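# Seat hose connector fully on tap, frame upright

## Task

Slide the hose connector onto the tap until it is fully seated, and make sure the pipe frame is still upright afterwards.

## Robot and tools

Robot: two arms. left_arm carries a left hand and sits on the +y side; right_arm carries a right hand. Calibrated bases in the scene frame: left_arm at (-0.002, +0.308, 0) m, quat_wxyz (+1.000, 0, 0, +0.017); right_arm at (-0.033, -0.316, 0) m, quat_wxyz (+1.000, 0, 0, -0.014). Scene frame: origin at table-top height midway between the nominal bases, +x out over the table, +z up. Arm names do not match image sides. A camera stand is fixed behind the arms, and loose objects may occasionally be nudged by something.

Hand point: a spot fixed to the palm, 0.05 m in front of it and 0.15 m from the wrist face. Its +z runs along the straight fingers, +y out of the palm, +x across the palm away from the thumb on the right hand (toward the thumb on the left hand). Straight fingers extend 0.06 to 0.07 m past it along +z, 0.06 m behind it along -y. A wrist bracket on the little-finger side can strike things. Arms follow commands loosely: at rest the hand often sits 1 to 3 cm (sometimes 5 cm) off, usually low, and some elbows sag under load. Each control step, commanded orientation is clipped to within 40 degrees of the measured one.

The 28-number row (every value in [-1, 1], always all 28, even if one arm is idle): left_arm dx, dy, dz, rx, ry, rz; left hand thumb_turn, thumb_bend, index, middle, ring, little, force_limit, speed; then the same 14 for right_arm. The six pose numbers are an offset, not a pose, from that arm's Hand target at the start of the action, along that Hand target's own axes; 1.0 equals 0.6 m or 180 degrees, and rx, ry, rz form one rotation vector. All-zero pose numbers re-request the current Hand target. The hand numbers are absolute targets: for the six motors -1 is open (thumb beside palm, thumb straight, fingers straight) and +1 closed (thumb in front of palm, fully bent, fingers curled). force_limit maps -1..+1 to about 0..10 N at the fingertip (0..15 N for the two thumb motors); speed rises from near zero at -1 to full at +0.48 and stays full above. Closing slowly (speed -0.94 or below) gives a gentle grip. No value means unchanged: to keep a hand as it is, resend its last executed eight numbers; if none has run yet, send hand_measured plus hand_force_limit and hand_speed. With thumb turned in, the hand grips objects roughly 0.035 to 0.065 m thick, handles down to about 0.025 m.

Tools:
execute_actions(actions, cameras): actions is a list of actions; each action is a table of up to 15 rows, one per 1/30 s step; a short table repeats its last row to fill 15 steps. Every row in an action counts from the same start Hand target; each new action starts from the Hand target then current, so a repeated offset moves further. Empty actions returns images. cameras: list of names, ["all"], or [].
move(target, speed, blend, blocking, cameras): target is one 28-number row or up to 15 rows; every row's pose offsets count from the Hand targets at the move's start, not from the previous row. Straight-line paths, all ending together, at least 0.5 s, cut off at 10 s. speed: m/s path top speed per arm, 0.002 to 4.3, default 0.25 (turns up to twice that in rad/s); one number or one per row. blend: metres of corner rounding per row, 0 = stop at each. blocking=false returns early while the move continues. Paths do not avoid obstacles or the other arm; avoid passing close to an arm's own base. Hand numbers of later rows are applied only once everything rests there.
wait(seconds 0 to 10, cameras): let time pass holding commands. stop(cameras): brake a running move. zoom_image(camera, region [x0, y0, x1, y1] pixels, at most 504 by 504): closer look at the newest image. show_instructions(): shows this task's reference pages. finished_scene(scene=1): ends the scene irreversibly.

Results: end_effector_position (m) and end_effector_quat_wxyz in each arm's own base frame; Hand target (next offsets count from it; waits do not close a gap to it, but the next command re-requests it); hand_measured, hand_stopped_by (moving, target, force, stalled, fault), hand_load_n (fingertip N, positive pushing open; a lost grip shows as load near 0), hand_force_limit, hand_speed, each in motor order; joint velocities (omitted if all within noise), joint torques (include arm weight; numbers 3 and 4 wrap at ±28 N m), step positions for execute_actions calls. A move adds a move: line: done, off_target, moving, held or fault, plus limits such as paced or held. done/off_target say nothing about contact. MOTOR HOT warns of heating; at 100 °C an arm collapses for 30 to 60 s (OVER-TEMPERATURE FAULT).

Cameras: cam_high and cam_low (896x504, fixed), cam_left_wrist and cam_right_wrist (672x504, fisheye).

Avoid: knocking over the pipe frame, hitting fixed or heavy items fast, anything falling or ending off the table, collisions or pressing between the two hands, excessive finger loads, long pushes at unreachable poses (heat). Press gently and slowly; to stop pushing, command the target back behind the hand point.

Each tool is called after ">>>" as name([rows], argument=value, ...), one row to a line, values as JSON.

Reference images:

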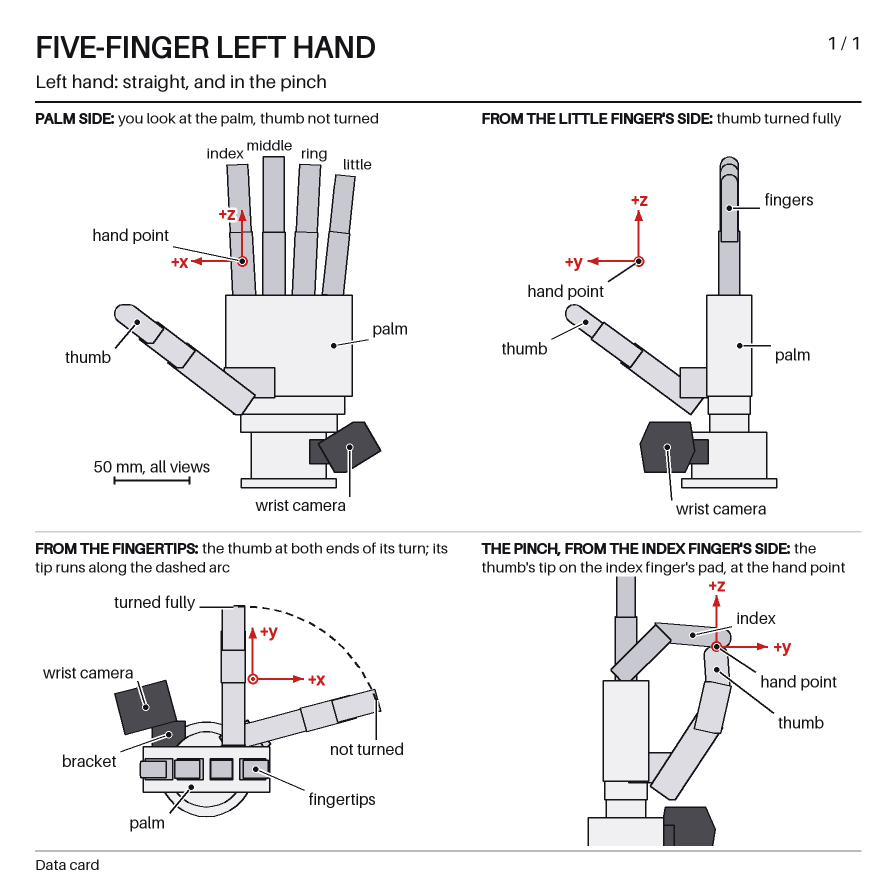

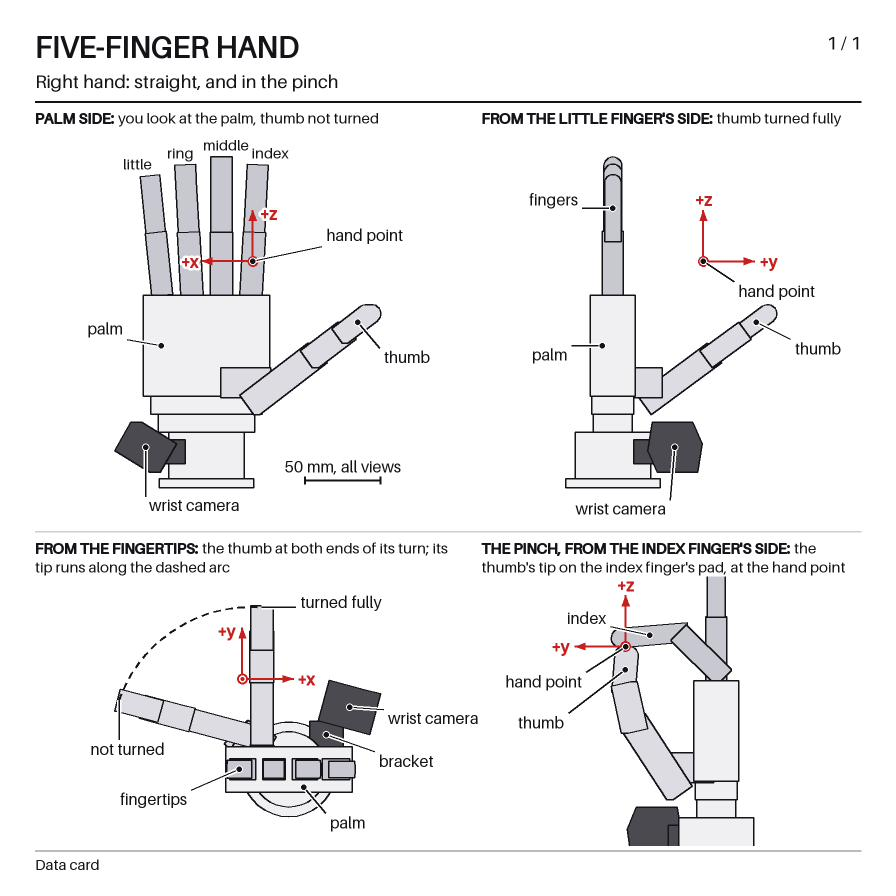

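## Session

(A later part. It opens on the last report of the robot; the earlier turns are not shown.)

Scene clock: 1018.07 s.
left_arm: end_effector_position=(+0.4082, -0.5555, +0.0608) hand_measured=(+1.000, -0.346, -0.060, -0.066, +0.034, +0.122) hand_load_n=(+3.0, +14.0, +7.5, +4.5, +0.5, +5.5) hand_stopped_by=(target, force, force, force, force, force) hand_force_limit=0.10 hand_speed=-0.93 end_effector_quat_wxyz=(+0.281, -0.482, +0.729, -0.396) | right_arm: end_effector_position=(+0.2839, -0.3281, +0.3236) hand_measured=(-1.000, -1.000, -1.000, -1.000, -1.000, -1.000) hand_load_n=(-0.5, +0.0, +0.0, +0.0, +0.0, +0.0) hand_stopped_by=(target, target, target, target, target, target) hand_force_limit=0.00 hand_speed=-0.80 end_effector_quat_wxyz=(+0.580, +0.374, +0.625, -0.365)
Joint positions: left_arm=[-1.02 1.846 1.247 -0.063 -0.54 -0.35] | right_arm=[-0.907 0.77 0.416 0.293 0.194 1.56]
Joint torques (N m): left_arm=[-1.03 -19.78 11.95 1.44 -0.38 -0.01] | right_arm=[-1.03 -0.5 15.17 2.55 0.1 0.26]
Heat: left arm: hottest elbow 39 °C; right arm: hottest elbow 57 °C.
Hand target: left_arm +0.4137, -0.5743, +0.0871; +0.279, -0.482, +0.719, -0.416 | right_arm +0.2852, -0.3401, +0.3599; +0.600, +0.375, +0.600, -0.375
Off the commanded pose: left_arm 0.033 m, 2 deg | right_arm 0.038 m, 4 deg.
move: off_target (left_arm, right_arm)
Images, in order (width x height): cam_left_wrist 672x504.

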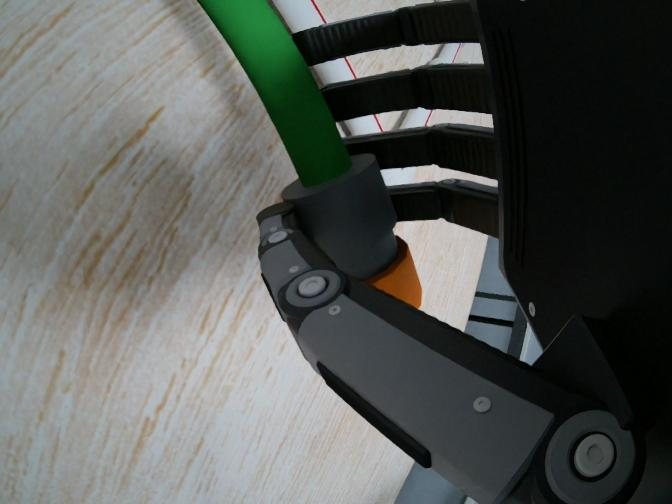

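>>> move(target=[-0.2947,-0.2825,-0.2208,-0.0614,-0.0668,-0.5451,1,0.2,0.6,0.6,0.6,0.6,0.1,-0.93,0,0,0,0,0,0,-1,-1,-1,-1,-1,-1,0,-0.8], speed=0.2, cameras=["cam_high","cam_low","cam_left_wrist"])

Scene clock: 1096.43 s.
left_arm: end_effector_position=(+0.4479, -0.4018, +0.2858) hand_measured=(+1.000, -0.346, -0.060, -0.066, +0.034, +0.122) hand_load_n=(+1.5, +13.5, +6.5, +4.0, +0.5, +9.5) hand_stopped_by=(target, force, force, force, force, force) hand_force_limit=0.10 hand_speed=-0.93 end_effector_quat_wxyz=(+0.096, +0.914, -0.134, +0.371) | right_arm: end_effector_position=(+0.2839, -0.3281, +0.3236) hand_measured=(-1.000, -1.000, -1.000, -1.000, -1.000, -1.000) hand_load_n=(+0.0, -0.5, +0.0, +0.0, +0.0, +0.0) hand_stopped_by=(target, target, target, target, target, target) hand_force_limit=0.00 hand_speed=-0.80 end_effector_quat_wxyz=(+0.580, +0.374, +0.625, -0.365)
Joint positions: left_arm=[-0.73 1.339 1.171 -0.644 -0.231 -1.917] | right_arm=[-0.907 0.77 0.416 0.293 0.194 1.56]
Joint torques (N m): left_arm=[0.09 -13.1 11.11 1.47 0.03 -0.42] | right_arm=[-1.03 -0.62 15.17 2.56 0.1 0.27]
Heat: left arm: hottest elbow 44 °C; right arm: hottest elbow 58 °C.
Hand target: left_arm +0.4529, -0.3993, +0.3002; +0.107, +0.915, -0.112, +0.373 | right_arm +0.2852, -0.3401, +0.3599; +0.600, +0.375, +0.600, -0.375
Off the commanded pose: left_arm 0.015 m, 3 deg | right_arm 0.038 m, 4 deg.
move: off_target (left_arm, right_arm)
Images, in order (width x height): cam_high 896x504, cam_low 896x504, cam_left_wrist 672x504.

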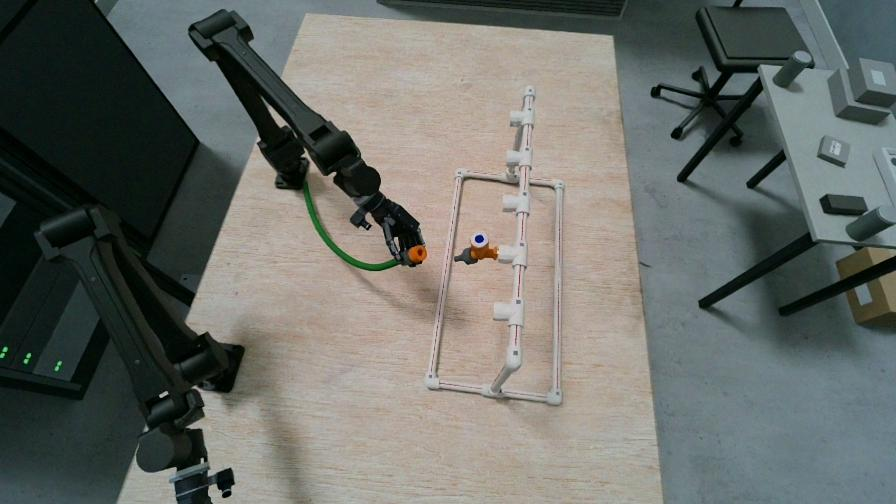

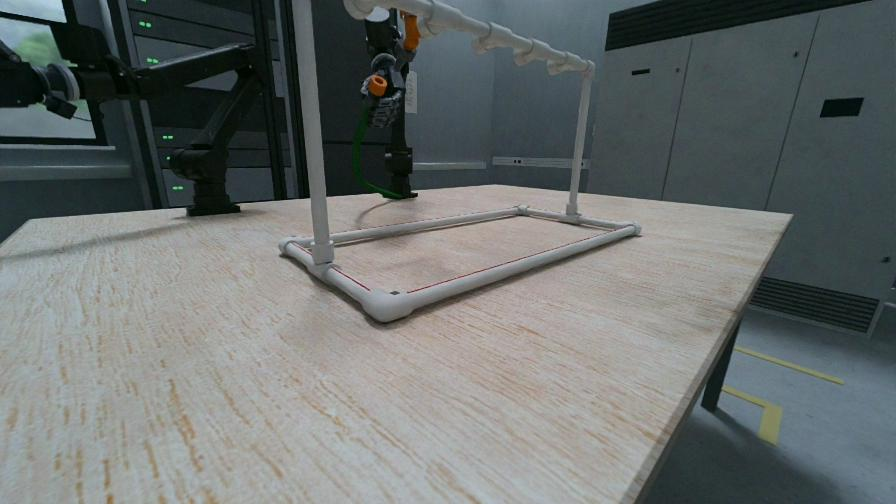

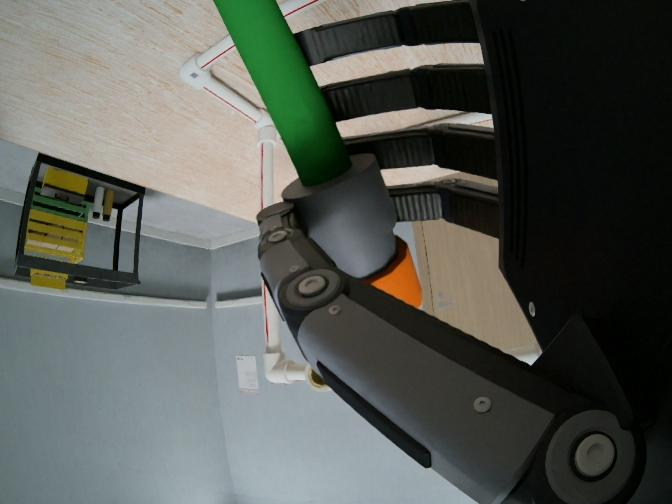

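>>> zoom_image(camera="cam_high", region=[380, 190, 540, 300])

>>> zoom_image(camera="cam_low", region=[330, 0, 480, 140])

>>> zoom_image(camera="cam_left_wrist", region=[220, 130, 480, 400])

Scaled by 3.150.

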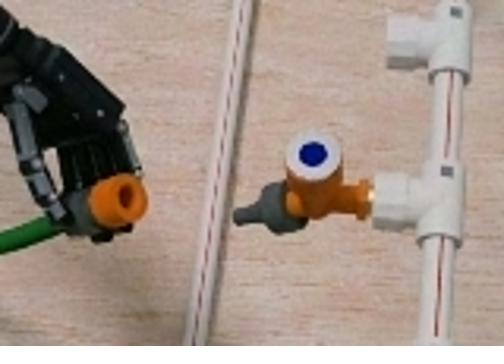

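Scaled by 3.360.

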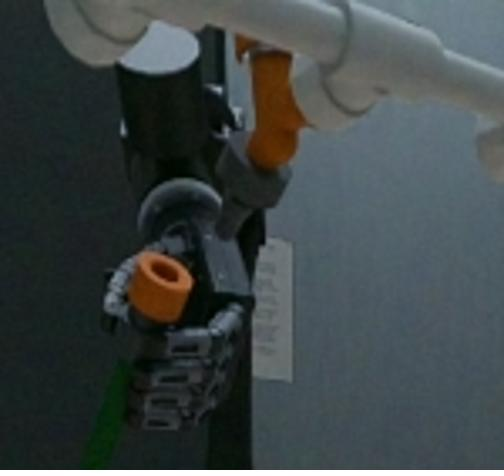

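Scaled by 1.867 from the camera's 672x504 image, which has a finer 960x720 frame.

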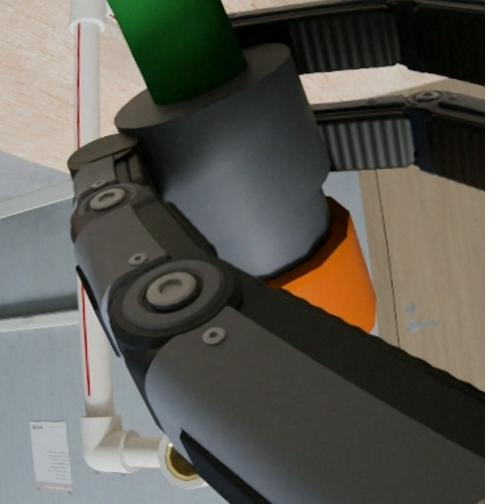

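>>> move(target=[0,0,0,0,0,0,1,0.2,0.6,0.6,0.6,0.6,0.1,-0.93,-0.0852,0.5622,-0.4997,-0.6383,0.112,-0.1893,-1,-1,-1,-1,-1,-1,0,-0.8], speed=0.3, cameras=["cam_high","cam_low","cam_right_wrist"])

Scene clock: 1164.50 s.
left_arm: end_effector_position=(+0.4479, -0.4017, +0.2858) hand_measured=(+1.000, -0.346, -0.060, -0.066, +0.034, +0.122) hand_load_n=(+1.5, +14.0, +6.5, +4.0, +0.5, +9.5) hand_stopped_by=(target, force, force, force, force, force) hand_force_limit=0.10 hand_speed=-0.93 end_effector_quat_wxyz=(+0.096, +0.914, -0.133, +0.370) | right_arm: end_effector_position=(+0.4482, +0.0755, +0.3972) hand_measured=(-1.000, -1.000, -1.000, -1.000, -1.000, -1.000) hand_load_n=(+0.0, +0.0, +0.0, +0.0, +0.0, +0.0) hand_stopped_by=(target, target, target, target, target, target) hand_force_limit=0.00 hand_speed=-0.80 end_effector_quat_wxyz=(+0.416, -0.391, +0.789, +0.227)
Joint positions: left_arm=[-0.73 1.339 1.171 -0.644 -0.231 -1.918] | right_arm=[-0.263 1.316 1.389 -1.166 -0.902 0.623]
Joint torques (N m): left_arm=[0.09 -13.1 11.12 1.46 0.03 -0.39] | right_arm=[0.62 -7.59 14.67 0.39 -0.66 -0.03]
Heat: left arm: hottest elbow 50 °C; right arm: hottest elbow 59 °C.
Hand target: left_arm +0.4529, -0.3992, +0.3001; +0.107, +0.915, -0.112, +0.373 | right_arm +0.4568, +0.0775, +0.4111; +0.424, -0.405, +0.780, +0.219
Off the commanded pose: left_arm 0.015 m, 3 deg | right_arm 0.017 m, 2 deg.
move: off_target (left_arm, right_arm)
Images, in order (width x height): cam_high 896x504, cam_low 896x504, cam_right_wrist 672x504.

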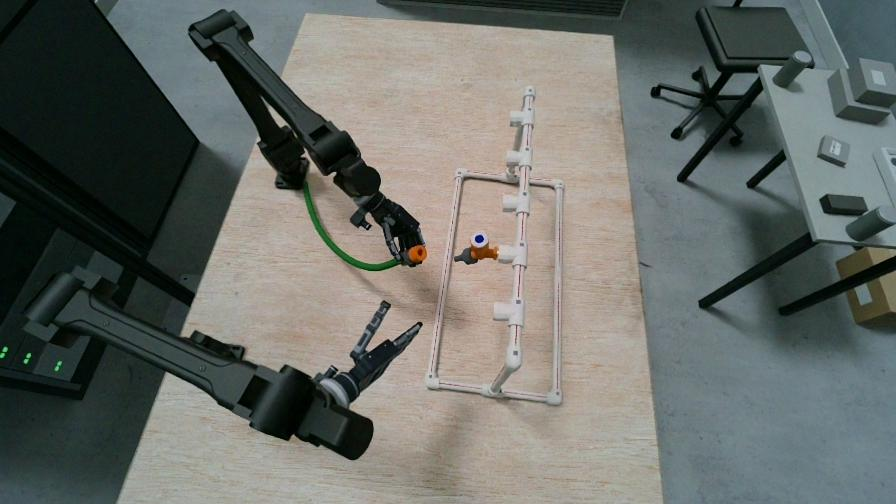

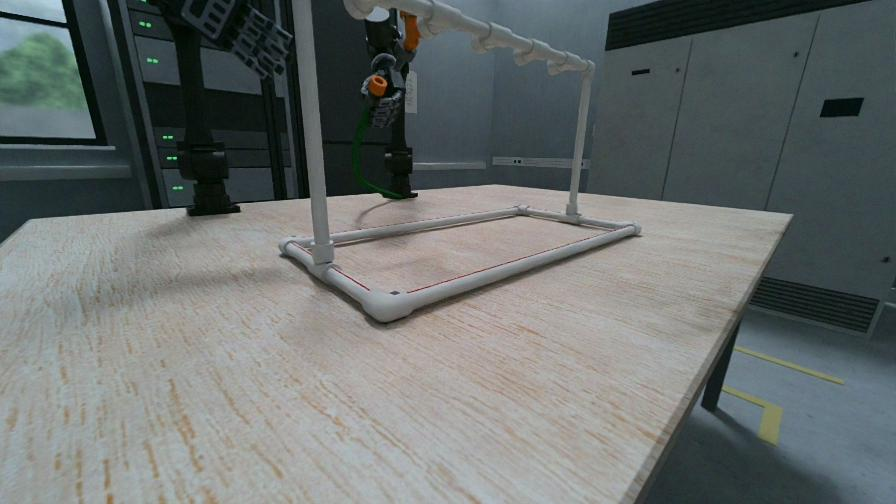

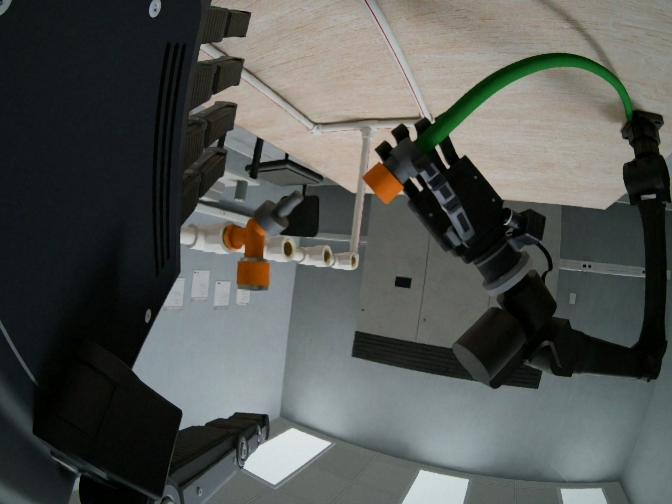

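>>> zoom_image(camera="cam_right_wrist", region=[200, 100, 460, 300])

Scaled by 1.938 from the camera's 672x504 image, which has a finer 960x720 frame.

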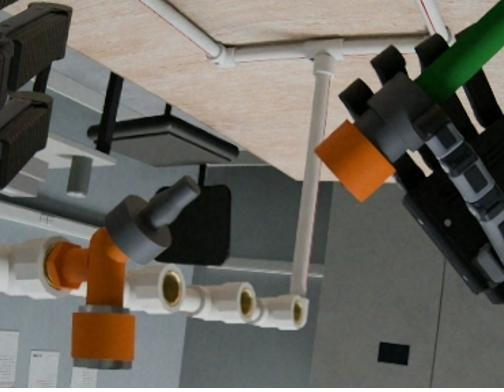

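>>> move(target=[0.0402,-0.0027,0.0593,-0.0028,-0.051,-0.0304,1,0.2,0.6,0.6,0.6,0.6,0.1,-0.93,0,0,0,0,0,0,-1,-1,-1,-1,-1,-1,0,-0.8], speed=0.08, cameras=["cam_high","cam_low","cam_right_wrist"])

Scene clock: 1388.43 s.
left_arm: end_effector_position=(+0.4792, -0.4052, +0.2698) hand_measured=(+1.000, -0.342, -0.060, -0.066, +0.034, +0.122) hand_load_n=(+0.0, +1.0, +0.0, +0.0, +0.0, +2.0) hand_stopped_by=(target, force, force, force, force, force) hand_force_limit=0.10 hand_speed=-0.93 end_effector_quat_wxyz=(+0.110, +0.949, -0.089, +0.282) | right_arm: end_effector_position=(+0.4481, +0.0755, +0.3971) hand_measured=(-1.000, -1.000, -1.000, -1.000, -1.000, -1.000) hand_load_n=(+0.0, -0.5, +0.0, +0.0, +0.0, +0.0) hand_stopped_by=(target, target, target, target, target, target) hand_force_limit=0.00 hand_speed=-0.80 end_effector_quat_wxyz=(+0.416, -0.391, +0.789, +0.227)
Joint positions: left_arm=[-0.673 1.467 1.332 -0.831 -0.12 -2.019] | right_arm=[-0.263 1.316 1.389 -1.167 -0.902 0.623]
Joint torques (N m): left_arm=[0.03 -13.33 13.64 1.28 0.05 -0.13] | right_arm=[0.67 -7.59 14.67 0.38 -0.66 -0.03]
Heat: left arm: hottest elbow 52 °C; right arm: hottest elbow 62 °C.
Hand target: left_arm +0.4935, -0.4108, +0.2921; +0.120, +0.945, -0.078, +0.293 | right_arm +0.4567, +0.0775, +0.4111; +0.423, -0.404, +0.780, +0.219
Off the commanded pose: left_arm 0.027 m, 2 deg | right_arm 0.017 m, 2 deg.
move: off_target (left_arm, right_arm)
Images, in order (width x height): cam_high 896x504, cam_low 896x504, cam_right_wrist 672x504.

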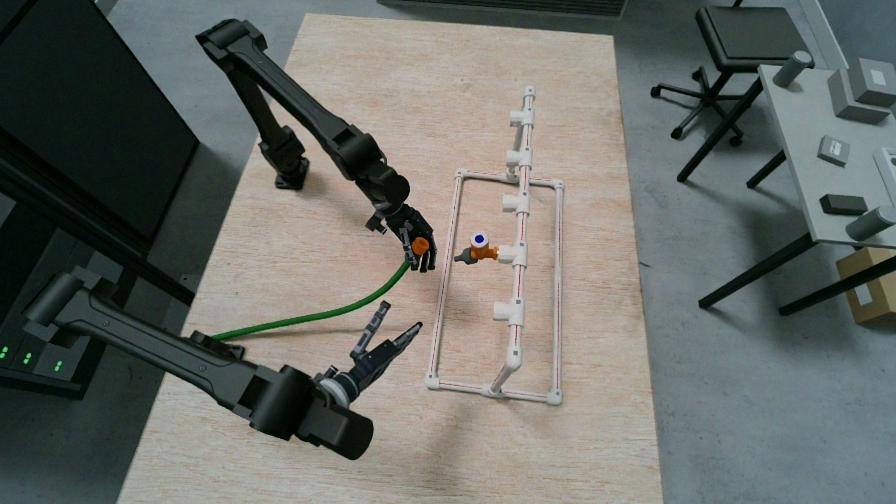

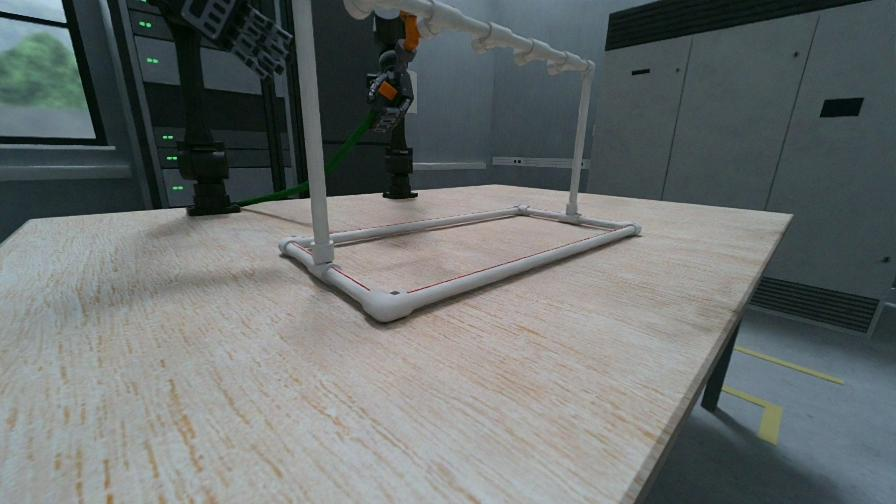

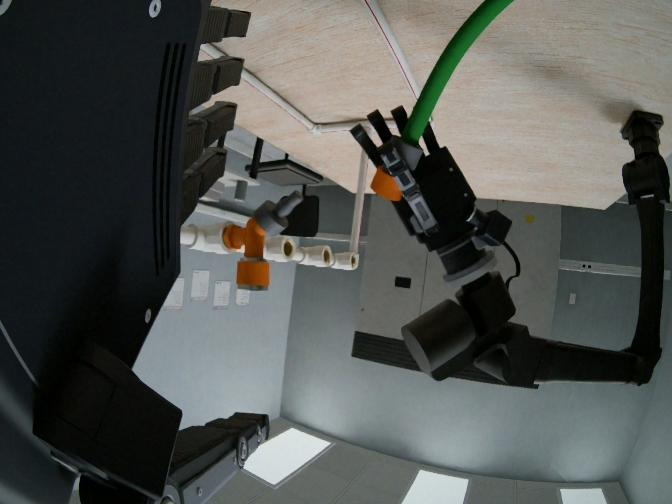

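>>> wait(seconds=0.1, cameras=["cam_left_wrist","cam_high","cam_right_wrist"])

>>> zoom_image(camera="cam_left_wrist", region=[160, 60, 480, 400])

>>> zoom_image(camera="cam_right_wrist", region=[220, 80, 520, 300])

>>> zoom_image(camera="cam_high", region=[380, 190, 500, 300])

Scene clock: 1395.37 s.
left_arm: end_effector_position=(+0.4792, -0.4052, +0.2698) hand_measured=(+1.000, -0.342, -0.060, -0.066, +0.034, +0.122) hand_load_n=(+0.0, +0.5, +0.0, +0.0, +0.0, +2.0) hand_stopped_by=(target, force, force, force, force, force) hand_force_limit=0.10 hand_speed=-0.93 end_effector_quat_wxyz=(+0.110, +0.949, -0.089, +0.282) | right_arm: end_effector_position=(+0.4481, +0.0755, +0.3971) hand_measured=(-1.000, -1.000, -1.000, -1.000, -1.000, -1.000) hand_load_n=(+0.0, -0.5, +0.0, +0.0, +0.0, +0.0) hand_stopped_by=(target, target, target, target, target, target) hand_force_limit=0.00 hand_speed=-0.80 end_effector_quat_wxyz=(+0.416, -0.391, +0.789, +0.227)
Joint positions: left_arm=[-0.673 1.467 1.332 -0.831 -0.12 -2.02] | right_arm=[-0.263 1.316 1.389 -1.167 -0.902 0.623]
Joint torques (N m): left_arm=[0.09 -13.33 13.65 1.26 0.07 -0.15] | right_arm=[0.62 -7.47 14.67 0.38 -0.67 -0.03]
Heat: left arm: hottest elbow 52 °C; right arm: hottest elbow 62 °C.
Hand target: left_arm +0.4935, -0.4108, +0.2921; +0.120, +0.945, -0.078, +0.293 | right_arm +0.4567, +0.0775, +0.4111; +0.423, -0.404, +0.780, +0.219
Off the commanded pose: left_arm 0.027 m, 2 deg | right_arm 0.017 m, 2 deg.
wait: 0.10 s; at rest from the start
Images, in order (width x height): cam_high 896x504, cam_left_wrist 672x504, cam_right_wrist 672x504.

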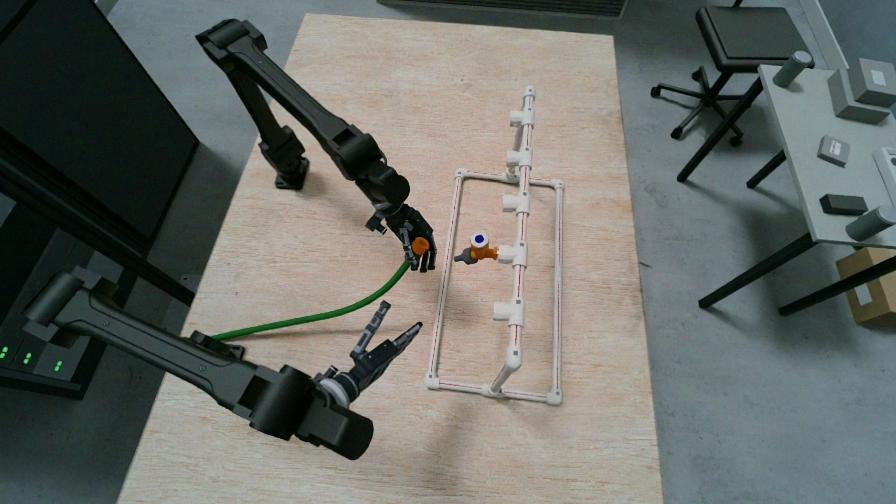

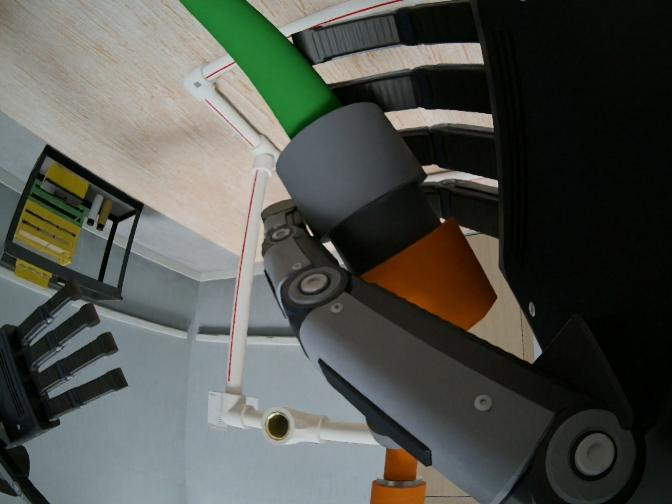

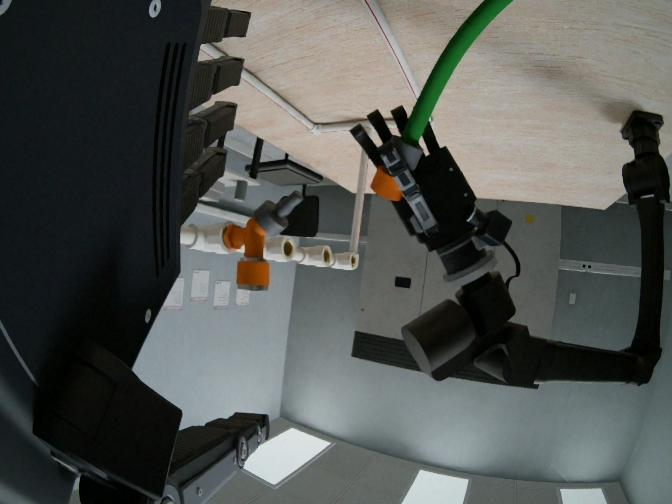

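Scaled by 1.482 from the camera's 672x504 image, which has a finer 960x720 frame.

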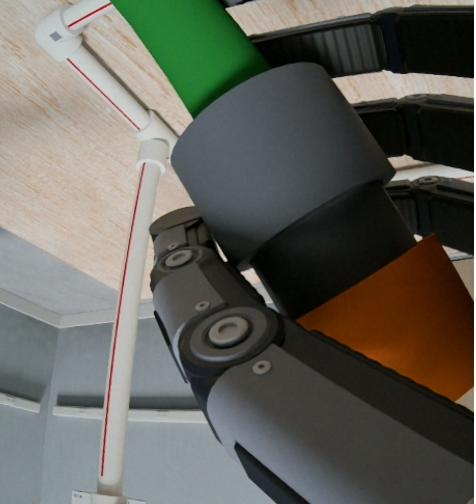

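Scaled by 1.680 from the camera's 672x504 image, which has a finer 960x720 frame.

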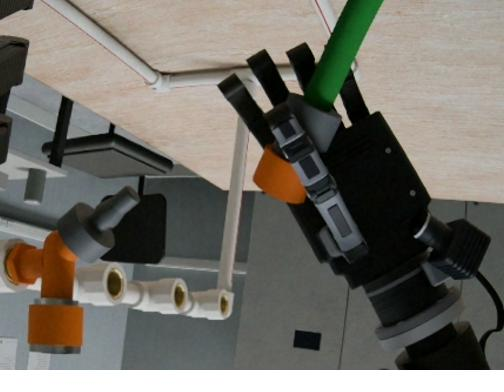

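Scaled by 4.200.

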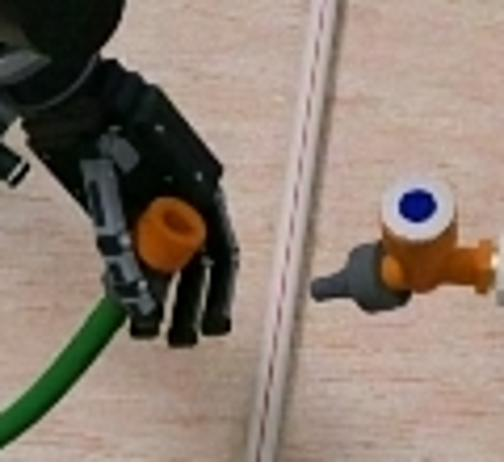

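>>> move(target=[0,0,0,0,0,0,1,0.4,0.8,0.8,0.8,0.8,0.0,-0.9,0,0,0,0,0,0,-1,-1,-1,-1,-1,-1,0,-0.8], cameras=["cam_left_wrist","cam_right_wrist"])

Scene clock: 1415.07 s.
left_arm: end_effector_position=(+0.4799, -0.4048, +0.2701) hand_measured=(+1.000, -0.270, +0.330, +0.276, +0.730, +0.214) hand_load_n=(-0.5, +1.5, +5.5, +5.0, +5.0, +0.0) hand_stopped_by=(target, force, force, force, force, force) hand_force_limit=0.00 hand_speed=-0.90 end_effector_quat_wxyz=(+0.111, +0.949, -0.085, +0.281) | right_arm: end_effector_position=(+0.4481, +0.0755, +0.3971) hand_measured=(-1.000, -1.000, -1.000, -1.000, -1.000, -1.000) hand_load_n=(+0.0, +0.0, +0.0, +0.0, +0.0, +0.0) hand_stopped_by=(target, target, target, target, target, target) hand_force_limit=0.00 hand_speed=-0.80 end_effector_quat_wxyz=(+0.416, -0.391, +0.789, +0.227)
Joint positions: left_arm=[-0.673 1.467 1.332 -0.831 -0.12 -2.029] | right_arm=[-0.263 1.316 1.389 -1.167 -0.902 0.623]
Joint torques (N m): left_arm=[0.09 -13.27 13.67 1.25 0.05 -0.08] | right_arm=[0.5 -7.65 14.68 0.36 -0.67 -0.02]
Heat: left arm: hottest elbow 53 °C; right arm: hottest elbow 62 °C.
Hand target: left_arm +0.4937, -0.4106, +0.2921; +0.120, +0.946, -0.078, +0.293 | right_arm +0.4567, +0.0775, +0.4111; +0.423, -0.404, +0.780, +0.219
Off the commanded pose: left_arm 0.027 m, 2 deg | right_arm 0.017 m, 2 deg.
move: off_target (left_arm, right_arm)
Images, in order (width x height): cam_left_wrist 672x504, cam_right_wrist 672x504.

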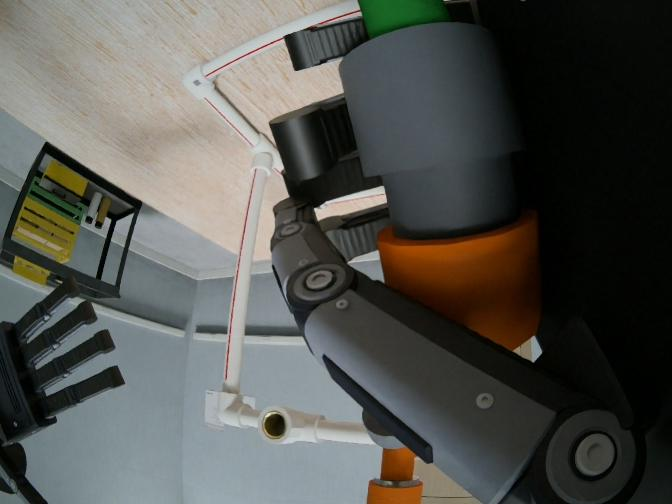

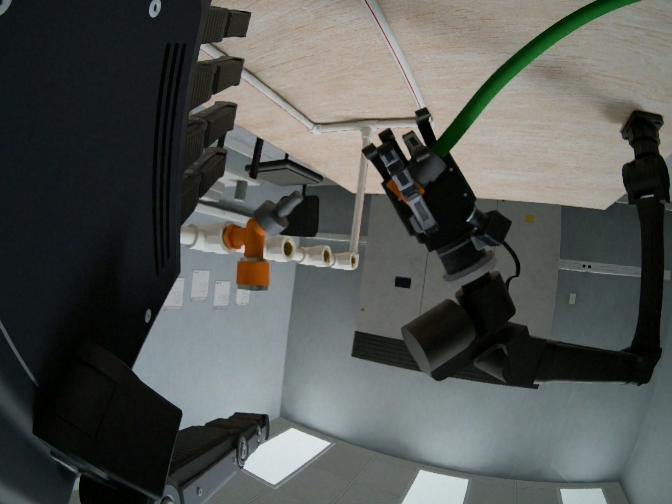

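>>> zoom_image(camera="cam_right_wrist", region=[340, 90, 500, 250])

>>> wait(seconds=0.1, cameras=["cam_high","cam_low"])

>>> zoom_image(camera="cam_high", region=[380, 190, 500, 300])

>>> zoom_image(camera="cam_low", region=[330, 0, 480, 140])

Scaled by 3.150 from the camera's 672x504 image, which has a finer 960x720 frame.

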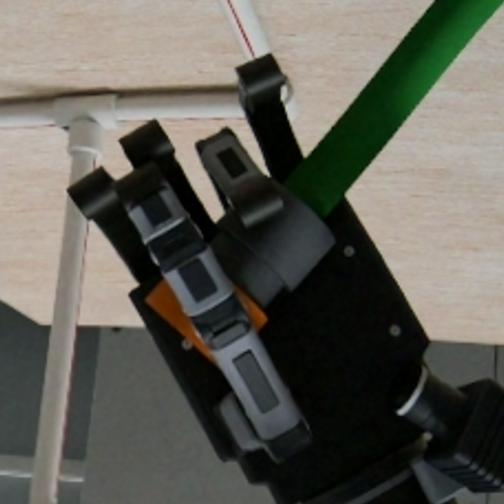

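Scene clock: 1439.17 s.
left_arm: end_effector_position=(+0.4799, -0.4048, +0.2701) hand_measured=(+1.000, -0.270, +0.330, +0.276, +0.730, +0.214) hand_load_n=(+0.0, +1.5, +5.0, +5.0, +5.0, +0.5) hand_stopped_by=(target, force, force, force, force, force) hand_force_limit=0.00 hand_speed=-0.90 end_effector_quat_wxyz=(+0.111, +0.949, -0.085, +0.281) | right_arm: end_effector_position=(+0.4481, +0.0755, +0.3971) hand_measured=(-1.000, -1.000, -1.000, -1.000, -1.000, -1.000) hand_load_n=(+0.0, +0.0, +0.0, +0.0, +0.0, +0.0) hand_stopped_by=(target, target, target, target, target, target) hand_force_limit=0.00 hand_speed=-0.80 end_effector_quat_wxyz=(+0.416, -0.391, +0.789, +0.227)
Joint positions: left_arm=[-0.673 1.467 1.332 -0.831 -0.12 -2.029] | right_arm=[-0.263 1.316 1.389 -1.167 -0.902 0.623]
Joint torques (N m): left_arm=[0.03 -13.27 13.67 1.24 0.05 -0.07] | right_arm=[0.62 -7.47 14.68 0.4 -0.67 -0.03]
Heat: left arm: hottest elbow 54 °C; right arm: hottest elbow 62 °C.
Hand target: left_arm +0.4937, -0.4106, +0.2921; +0.120, +0.946, -0.078, +0.293 | right_arm +0.4567, +0.0775, +0.4111; +0.423, -0.404, +0.780, +0.219
Off the commanded pose: left_arm 0.027 m, 2 deg | right_arm 0.017 m, 2 deg.
wait: 0.10 s; at rest from the start
Images, in order (width x height): cam_high 896x504, cam_low 896x504.

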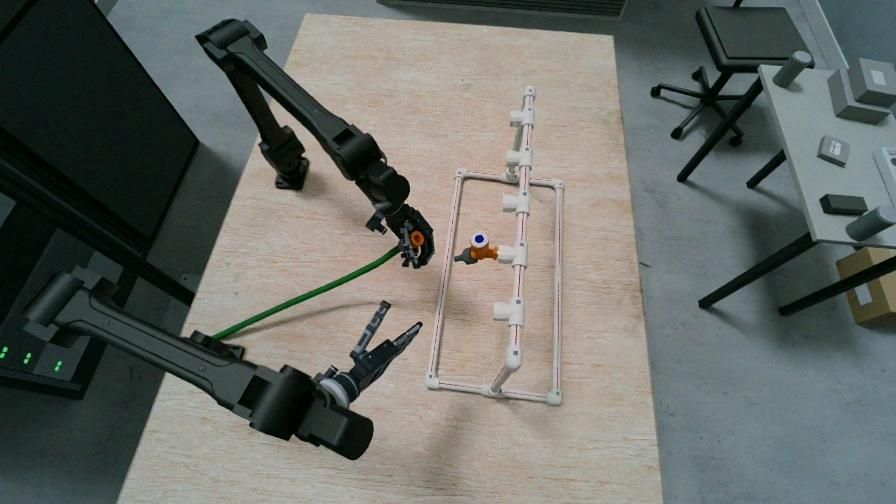

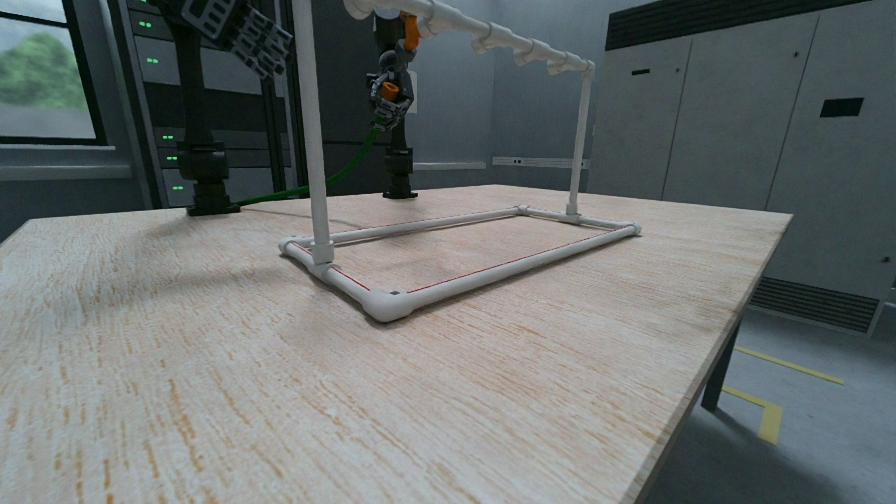

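Scaled by 4.200.

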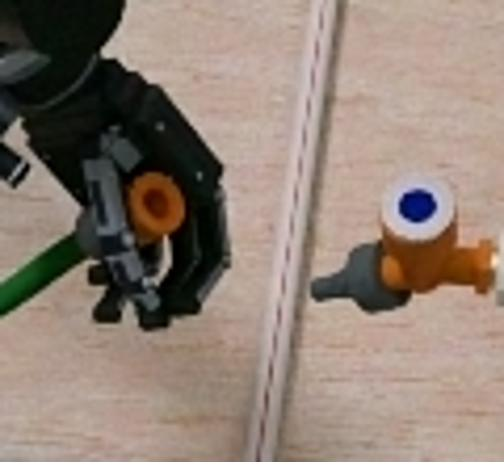

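Scaled by 3.360.

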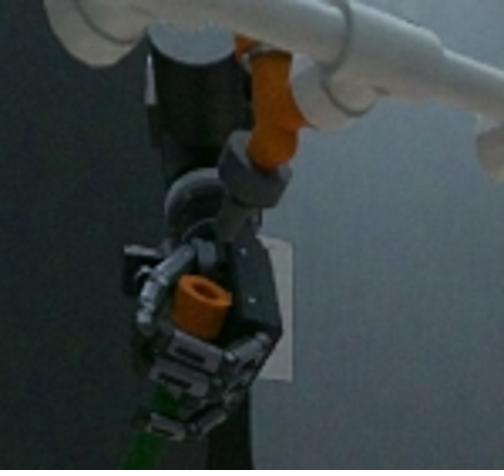

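>>> move(target=[0.1212,-0.0933,-0.4943,0.1261,0.1299,0.5661,1,0.4,0.8,0.8,0.8,0.85,0.0,-0.9,0,0,0,0,0,0,-1,-1,-1,-1,-1,-1,0,-0.8], speed=0.2, cameras=["cam_high","cam_left_wrist"])

Scene clock: 1833.60 s.
left_arm: end_effector_position=(+0.4076, -0.2906, +0.5332) hand_measured=(+1.000, -0.270, +0.330, +0.276, +0.730, +0.850) hand_load_n=(+0.5, +1.5, +5.0, +5.5, +0.5, +4.5) hand_stopped_by=(target, force, force, force, force, target) hand_force_limit=0.00 hand_speed=-0.90 end_effector_quat_wxyz=(+0.286, -0.483, +0.705, -0.433) | right_arm: end_effector_position=(+0.4481, +0.0755, +0.3971) hand_measured=(-1.000, -1.000, -1.000, -1.000, -1.000, -1.000) hand_load_n=(+0.0, +0.0, +0.0, +0.0, +0.0, +0.0) hand_stopped_by=(target, target, target, target, target, target) hand_force_limit=0.00 hand_speed=-0.80 end_effector_quat_wxyz=(+0.416, -0.391, +0.789, +0.227)
Joint positions: left_arm=[-0.625 1.236 1.787 -1.042 -0.21 -0.128] | right_arm=[-0.263 1.316 1.389 -1.167 -0.902 0.623]
Joint torques (N m): left_arm=[0.21 -9.93 12.79 1.72 -0.14 0.29] | right_arm=[0.62 -7.59 14.72 0.38 -0.67 -0.02]
Heat: left arm: hottest elbow 62 °C; right arm: hottest elbow 66 °C.
Hand target: left_arm +0.4064, -0.2819, +0.5610; +0.300, -0.472, +0.699, -0.445 | right_arm +0.4567, +0.0775, +0.4111; +0.423, -0.404, +0.780, +0.219
Off the commanded pose: left_arm 0.029 m, 3 deg | right_arm 0.017 m, 2 deg.
move: off_target (left_arm, right_arm)
Images, in order (width x height): cam_high 896x504, cam_left_wrist 672x504.

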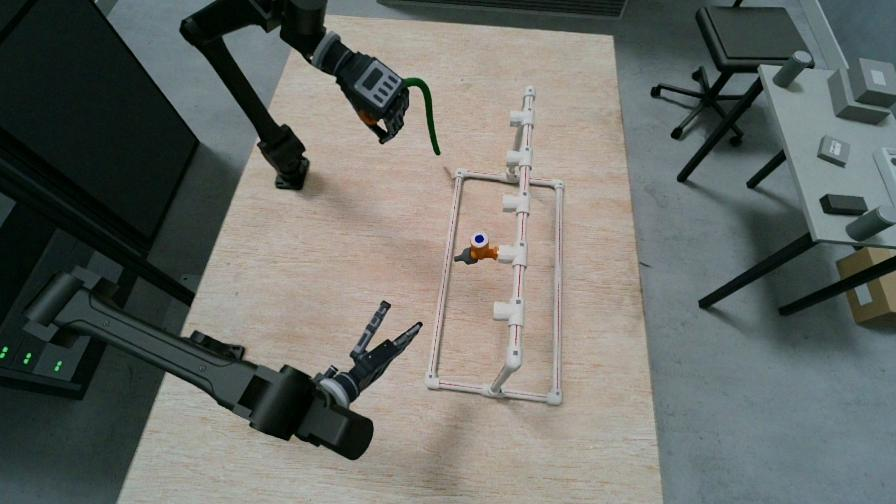

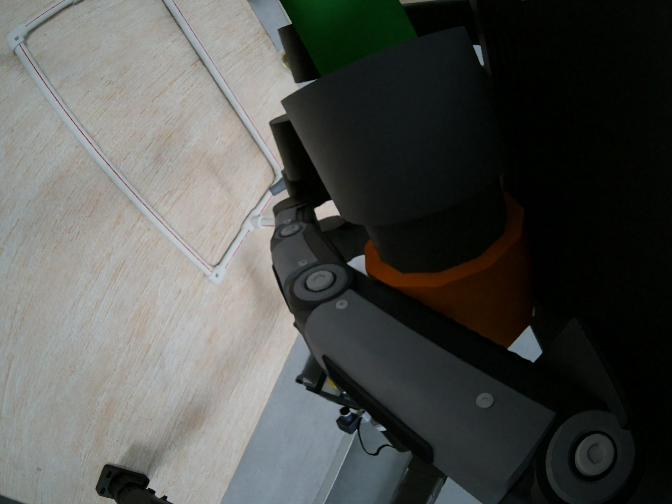

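>>> execute_actions(actions=[])

Scene clock: 1866.73 s.
left_arm: end_effector_position=(+0.4074, -0.2903, +0.5328) hand_measured=(+1.000, -0.270, +0.330, +0.276, +0.730, +0.850) hand_load_n=(+0.5, +1.5, +5.0, +5.0, +0.0, +4.0) hand_stopped_by=(target, force, force, force, force, target) hand_force_limit=0.00 hand_speed=-0.90 end_effector_quat_wxyz=(+0.286, -0.482, +0.706, -0.433) | right_arm: end_effector_position=(+0.4481, +0.0755, +0.3971) hand_measured=(-1.000, -1.000, -1.000, -1.000, -1.000, -1.000) hand_load_n=(+0.0, +0.0, +0.0, +0.0, +0.0, +0.0) hand_stopped_by=(target, target, target, target, target, target) hand_force_limit=0.00 hand_speed=-0.80 end_effector_quat_wxyz=(+0.416, -0.391, +0.789, +0.227)
Joint positions: left_arm=[-0.625 1.236 1.787 -1.043 -0.21 -0.126] | right_arm=[-0.263 1.316 1.389 -1.167 -0.902 0.623]
Joint velocities: within noise
Joint torques (N m): left_arm=[0.26 -9.93 12.79 1.74 -0.13 0.27] | right_arm=[0.62 -7.47 14.68 0.36 -0.67 -0.03]
Heat: left arm: hottest elbow 64 °C; right arm: hottest elbow 66 °C.
Hand target: left_arm +0.4064, -0.2819, +0.5609; +0.300, -0.472, +0.699, -0.445 | right_arm +0.4567, +0.0775, +0.4111; +0.423, -0.404, +0.780, +0.219
Off the commanded pose: left_arm 0.029 m, 3 deg | right_arm 0.017 m, 2 deg.

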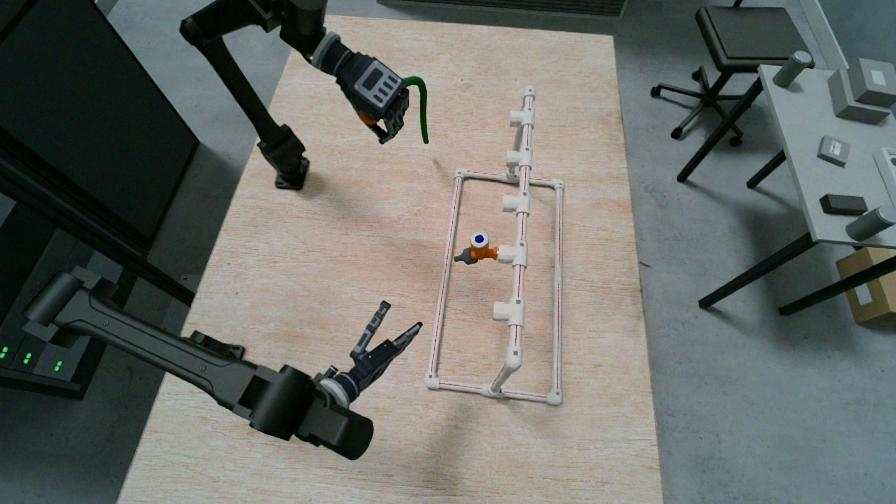

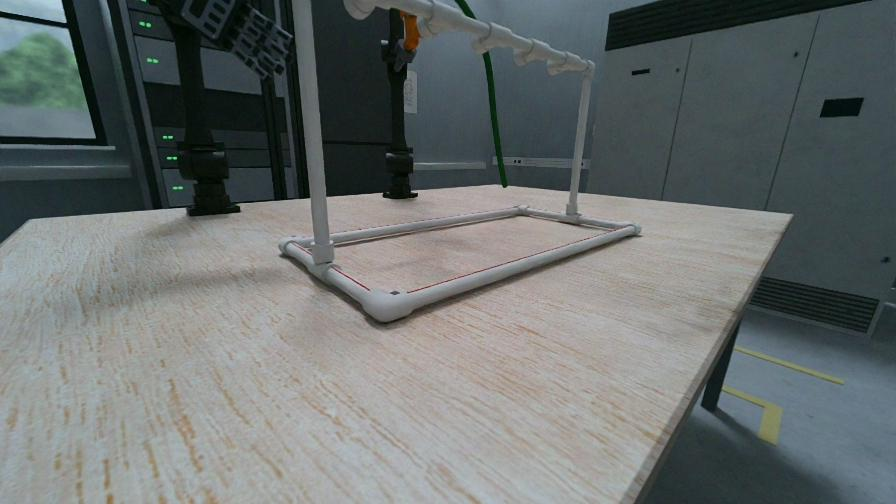

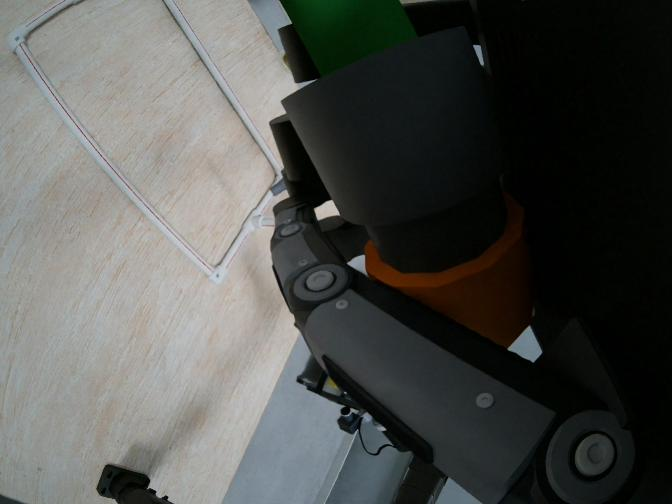

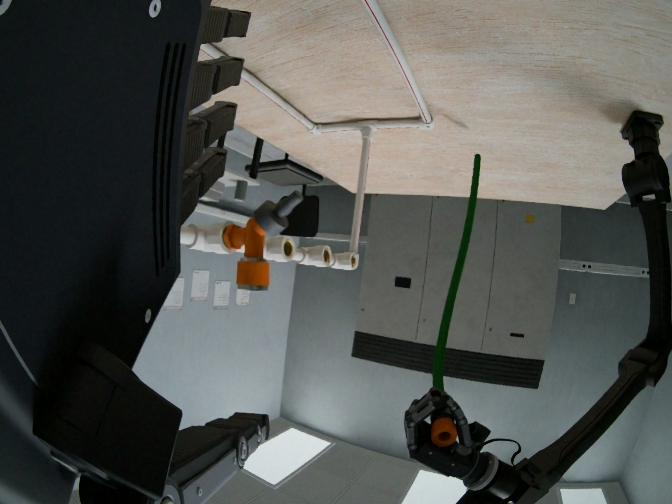

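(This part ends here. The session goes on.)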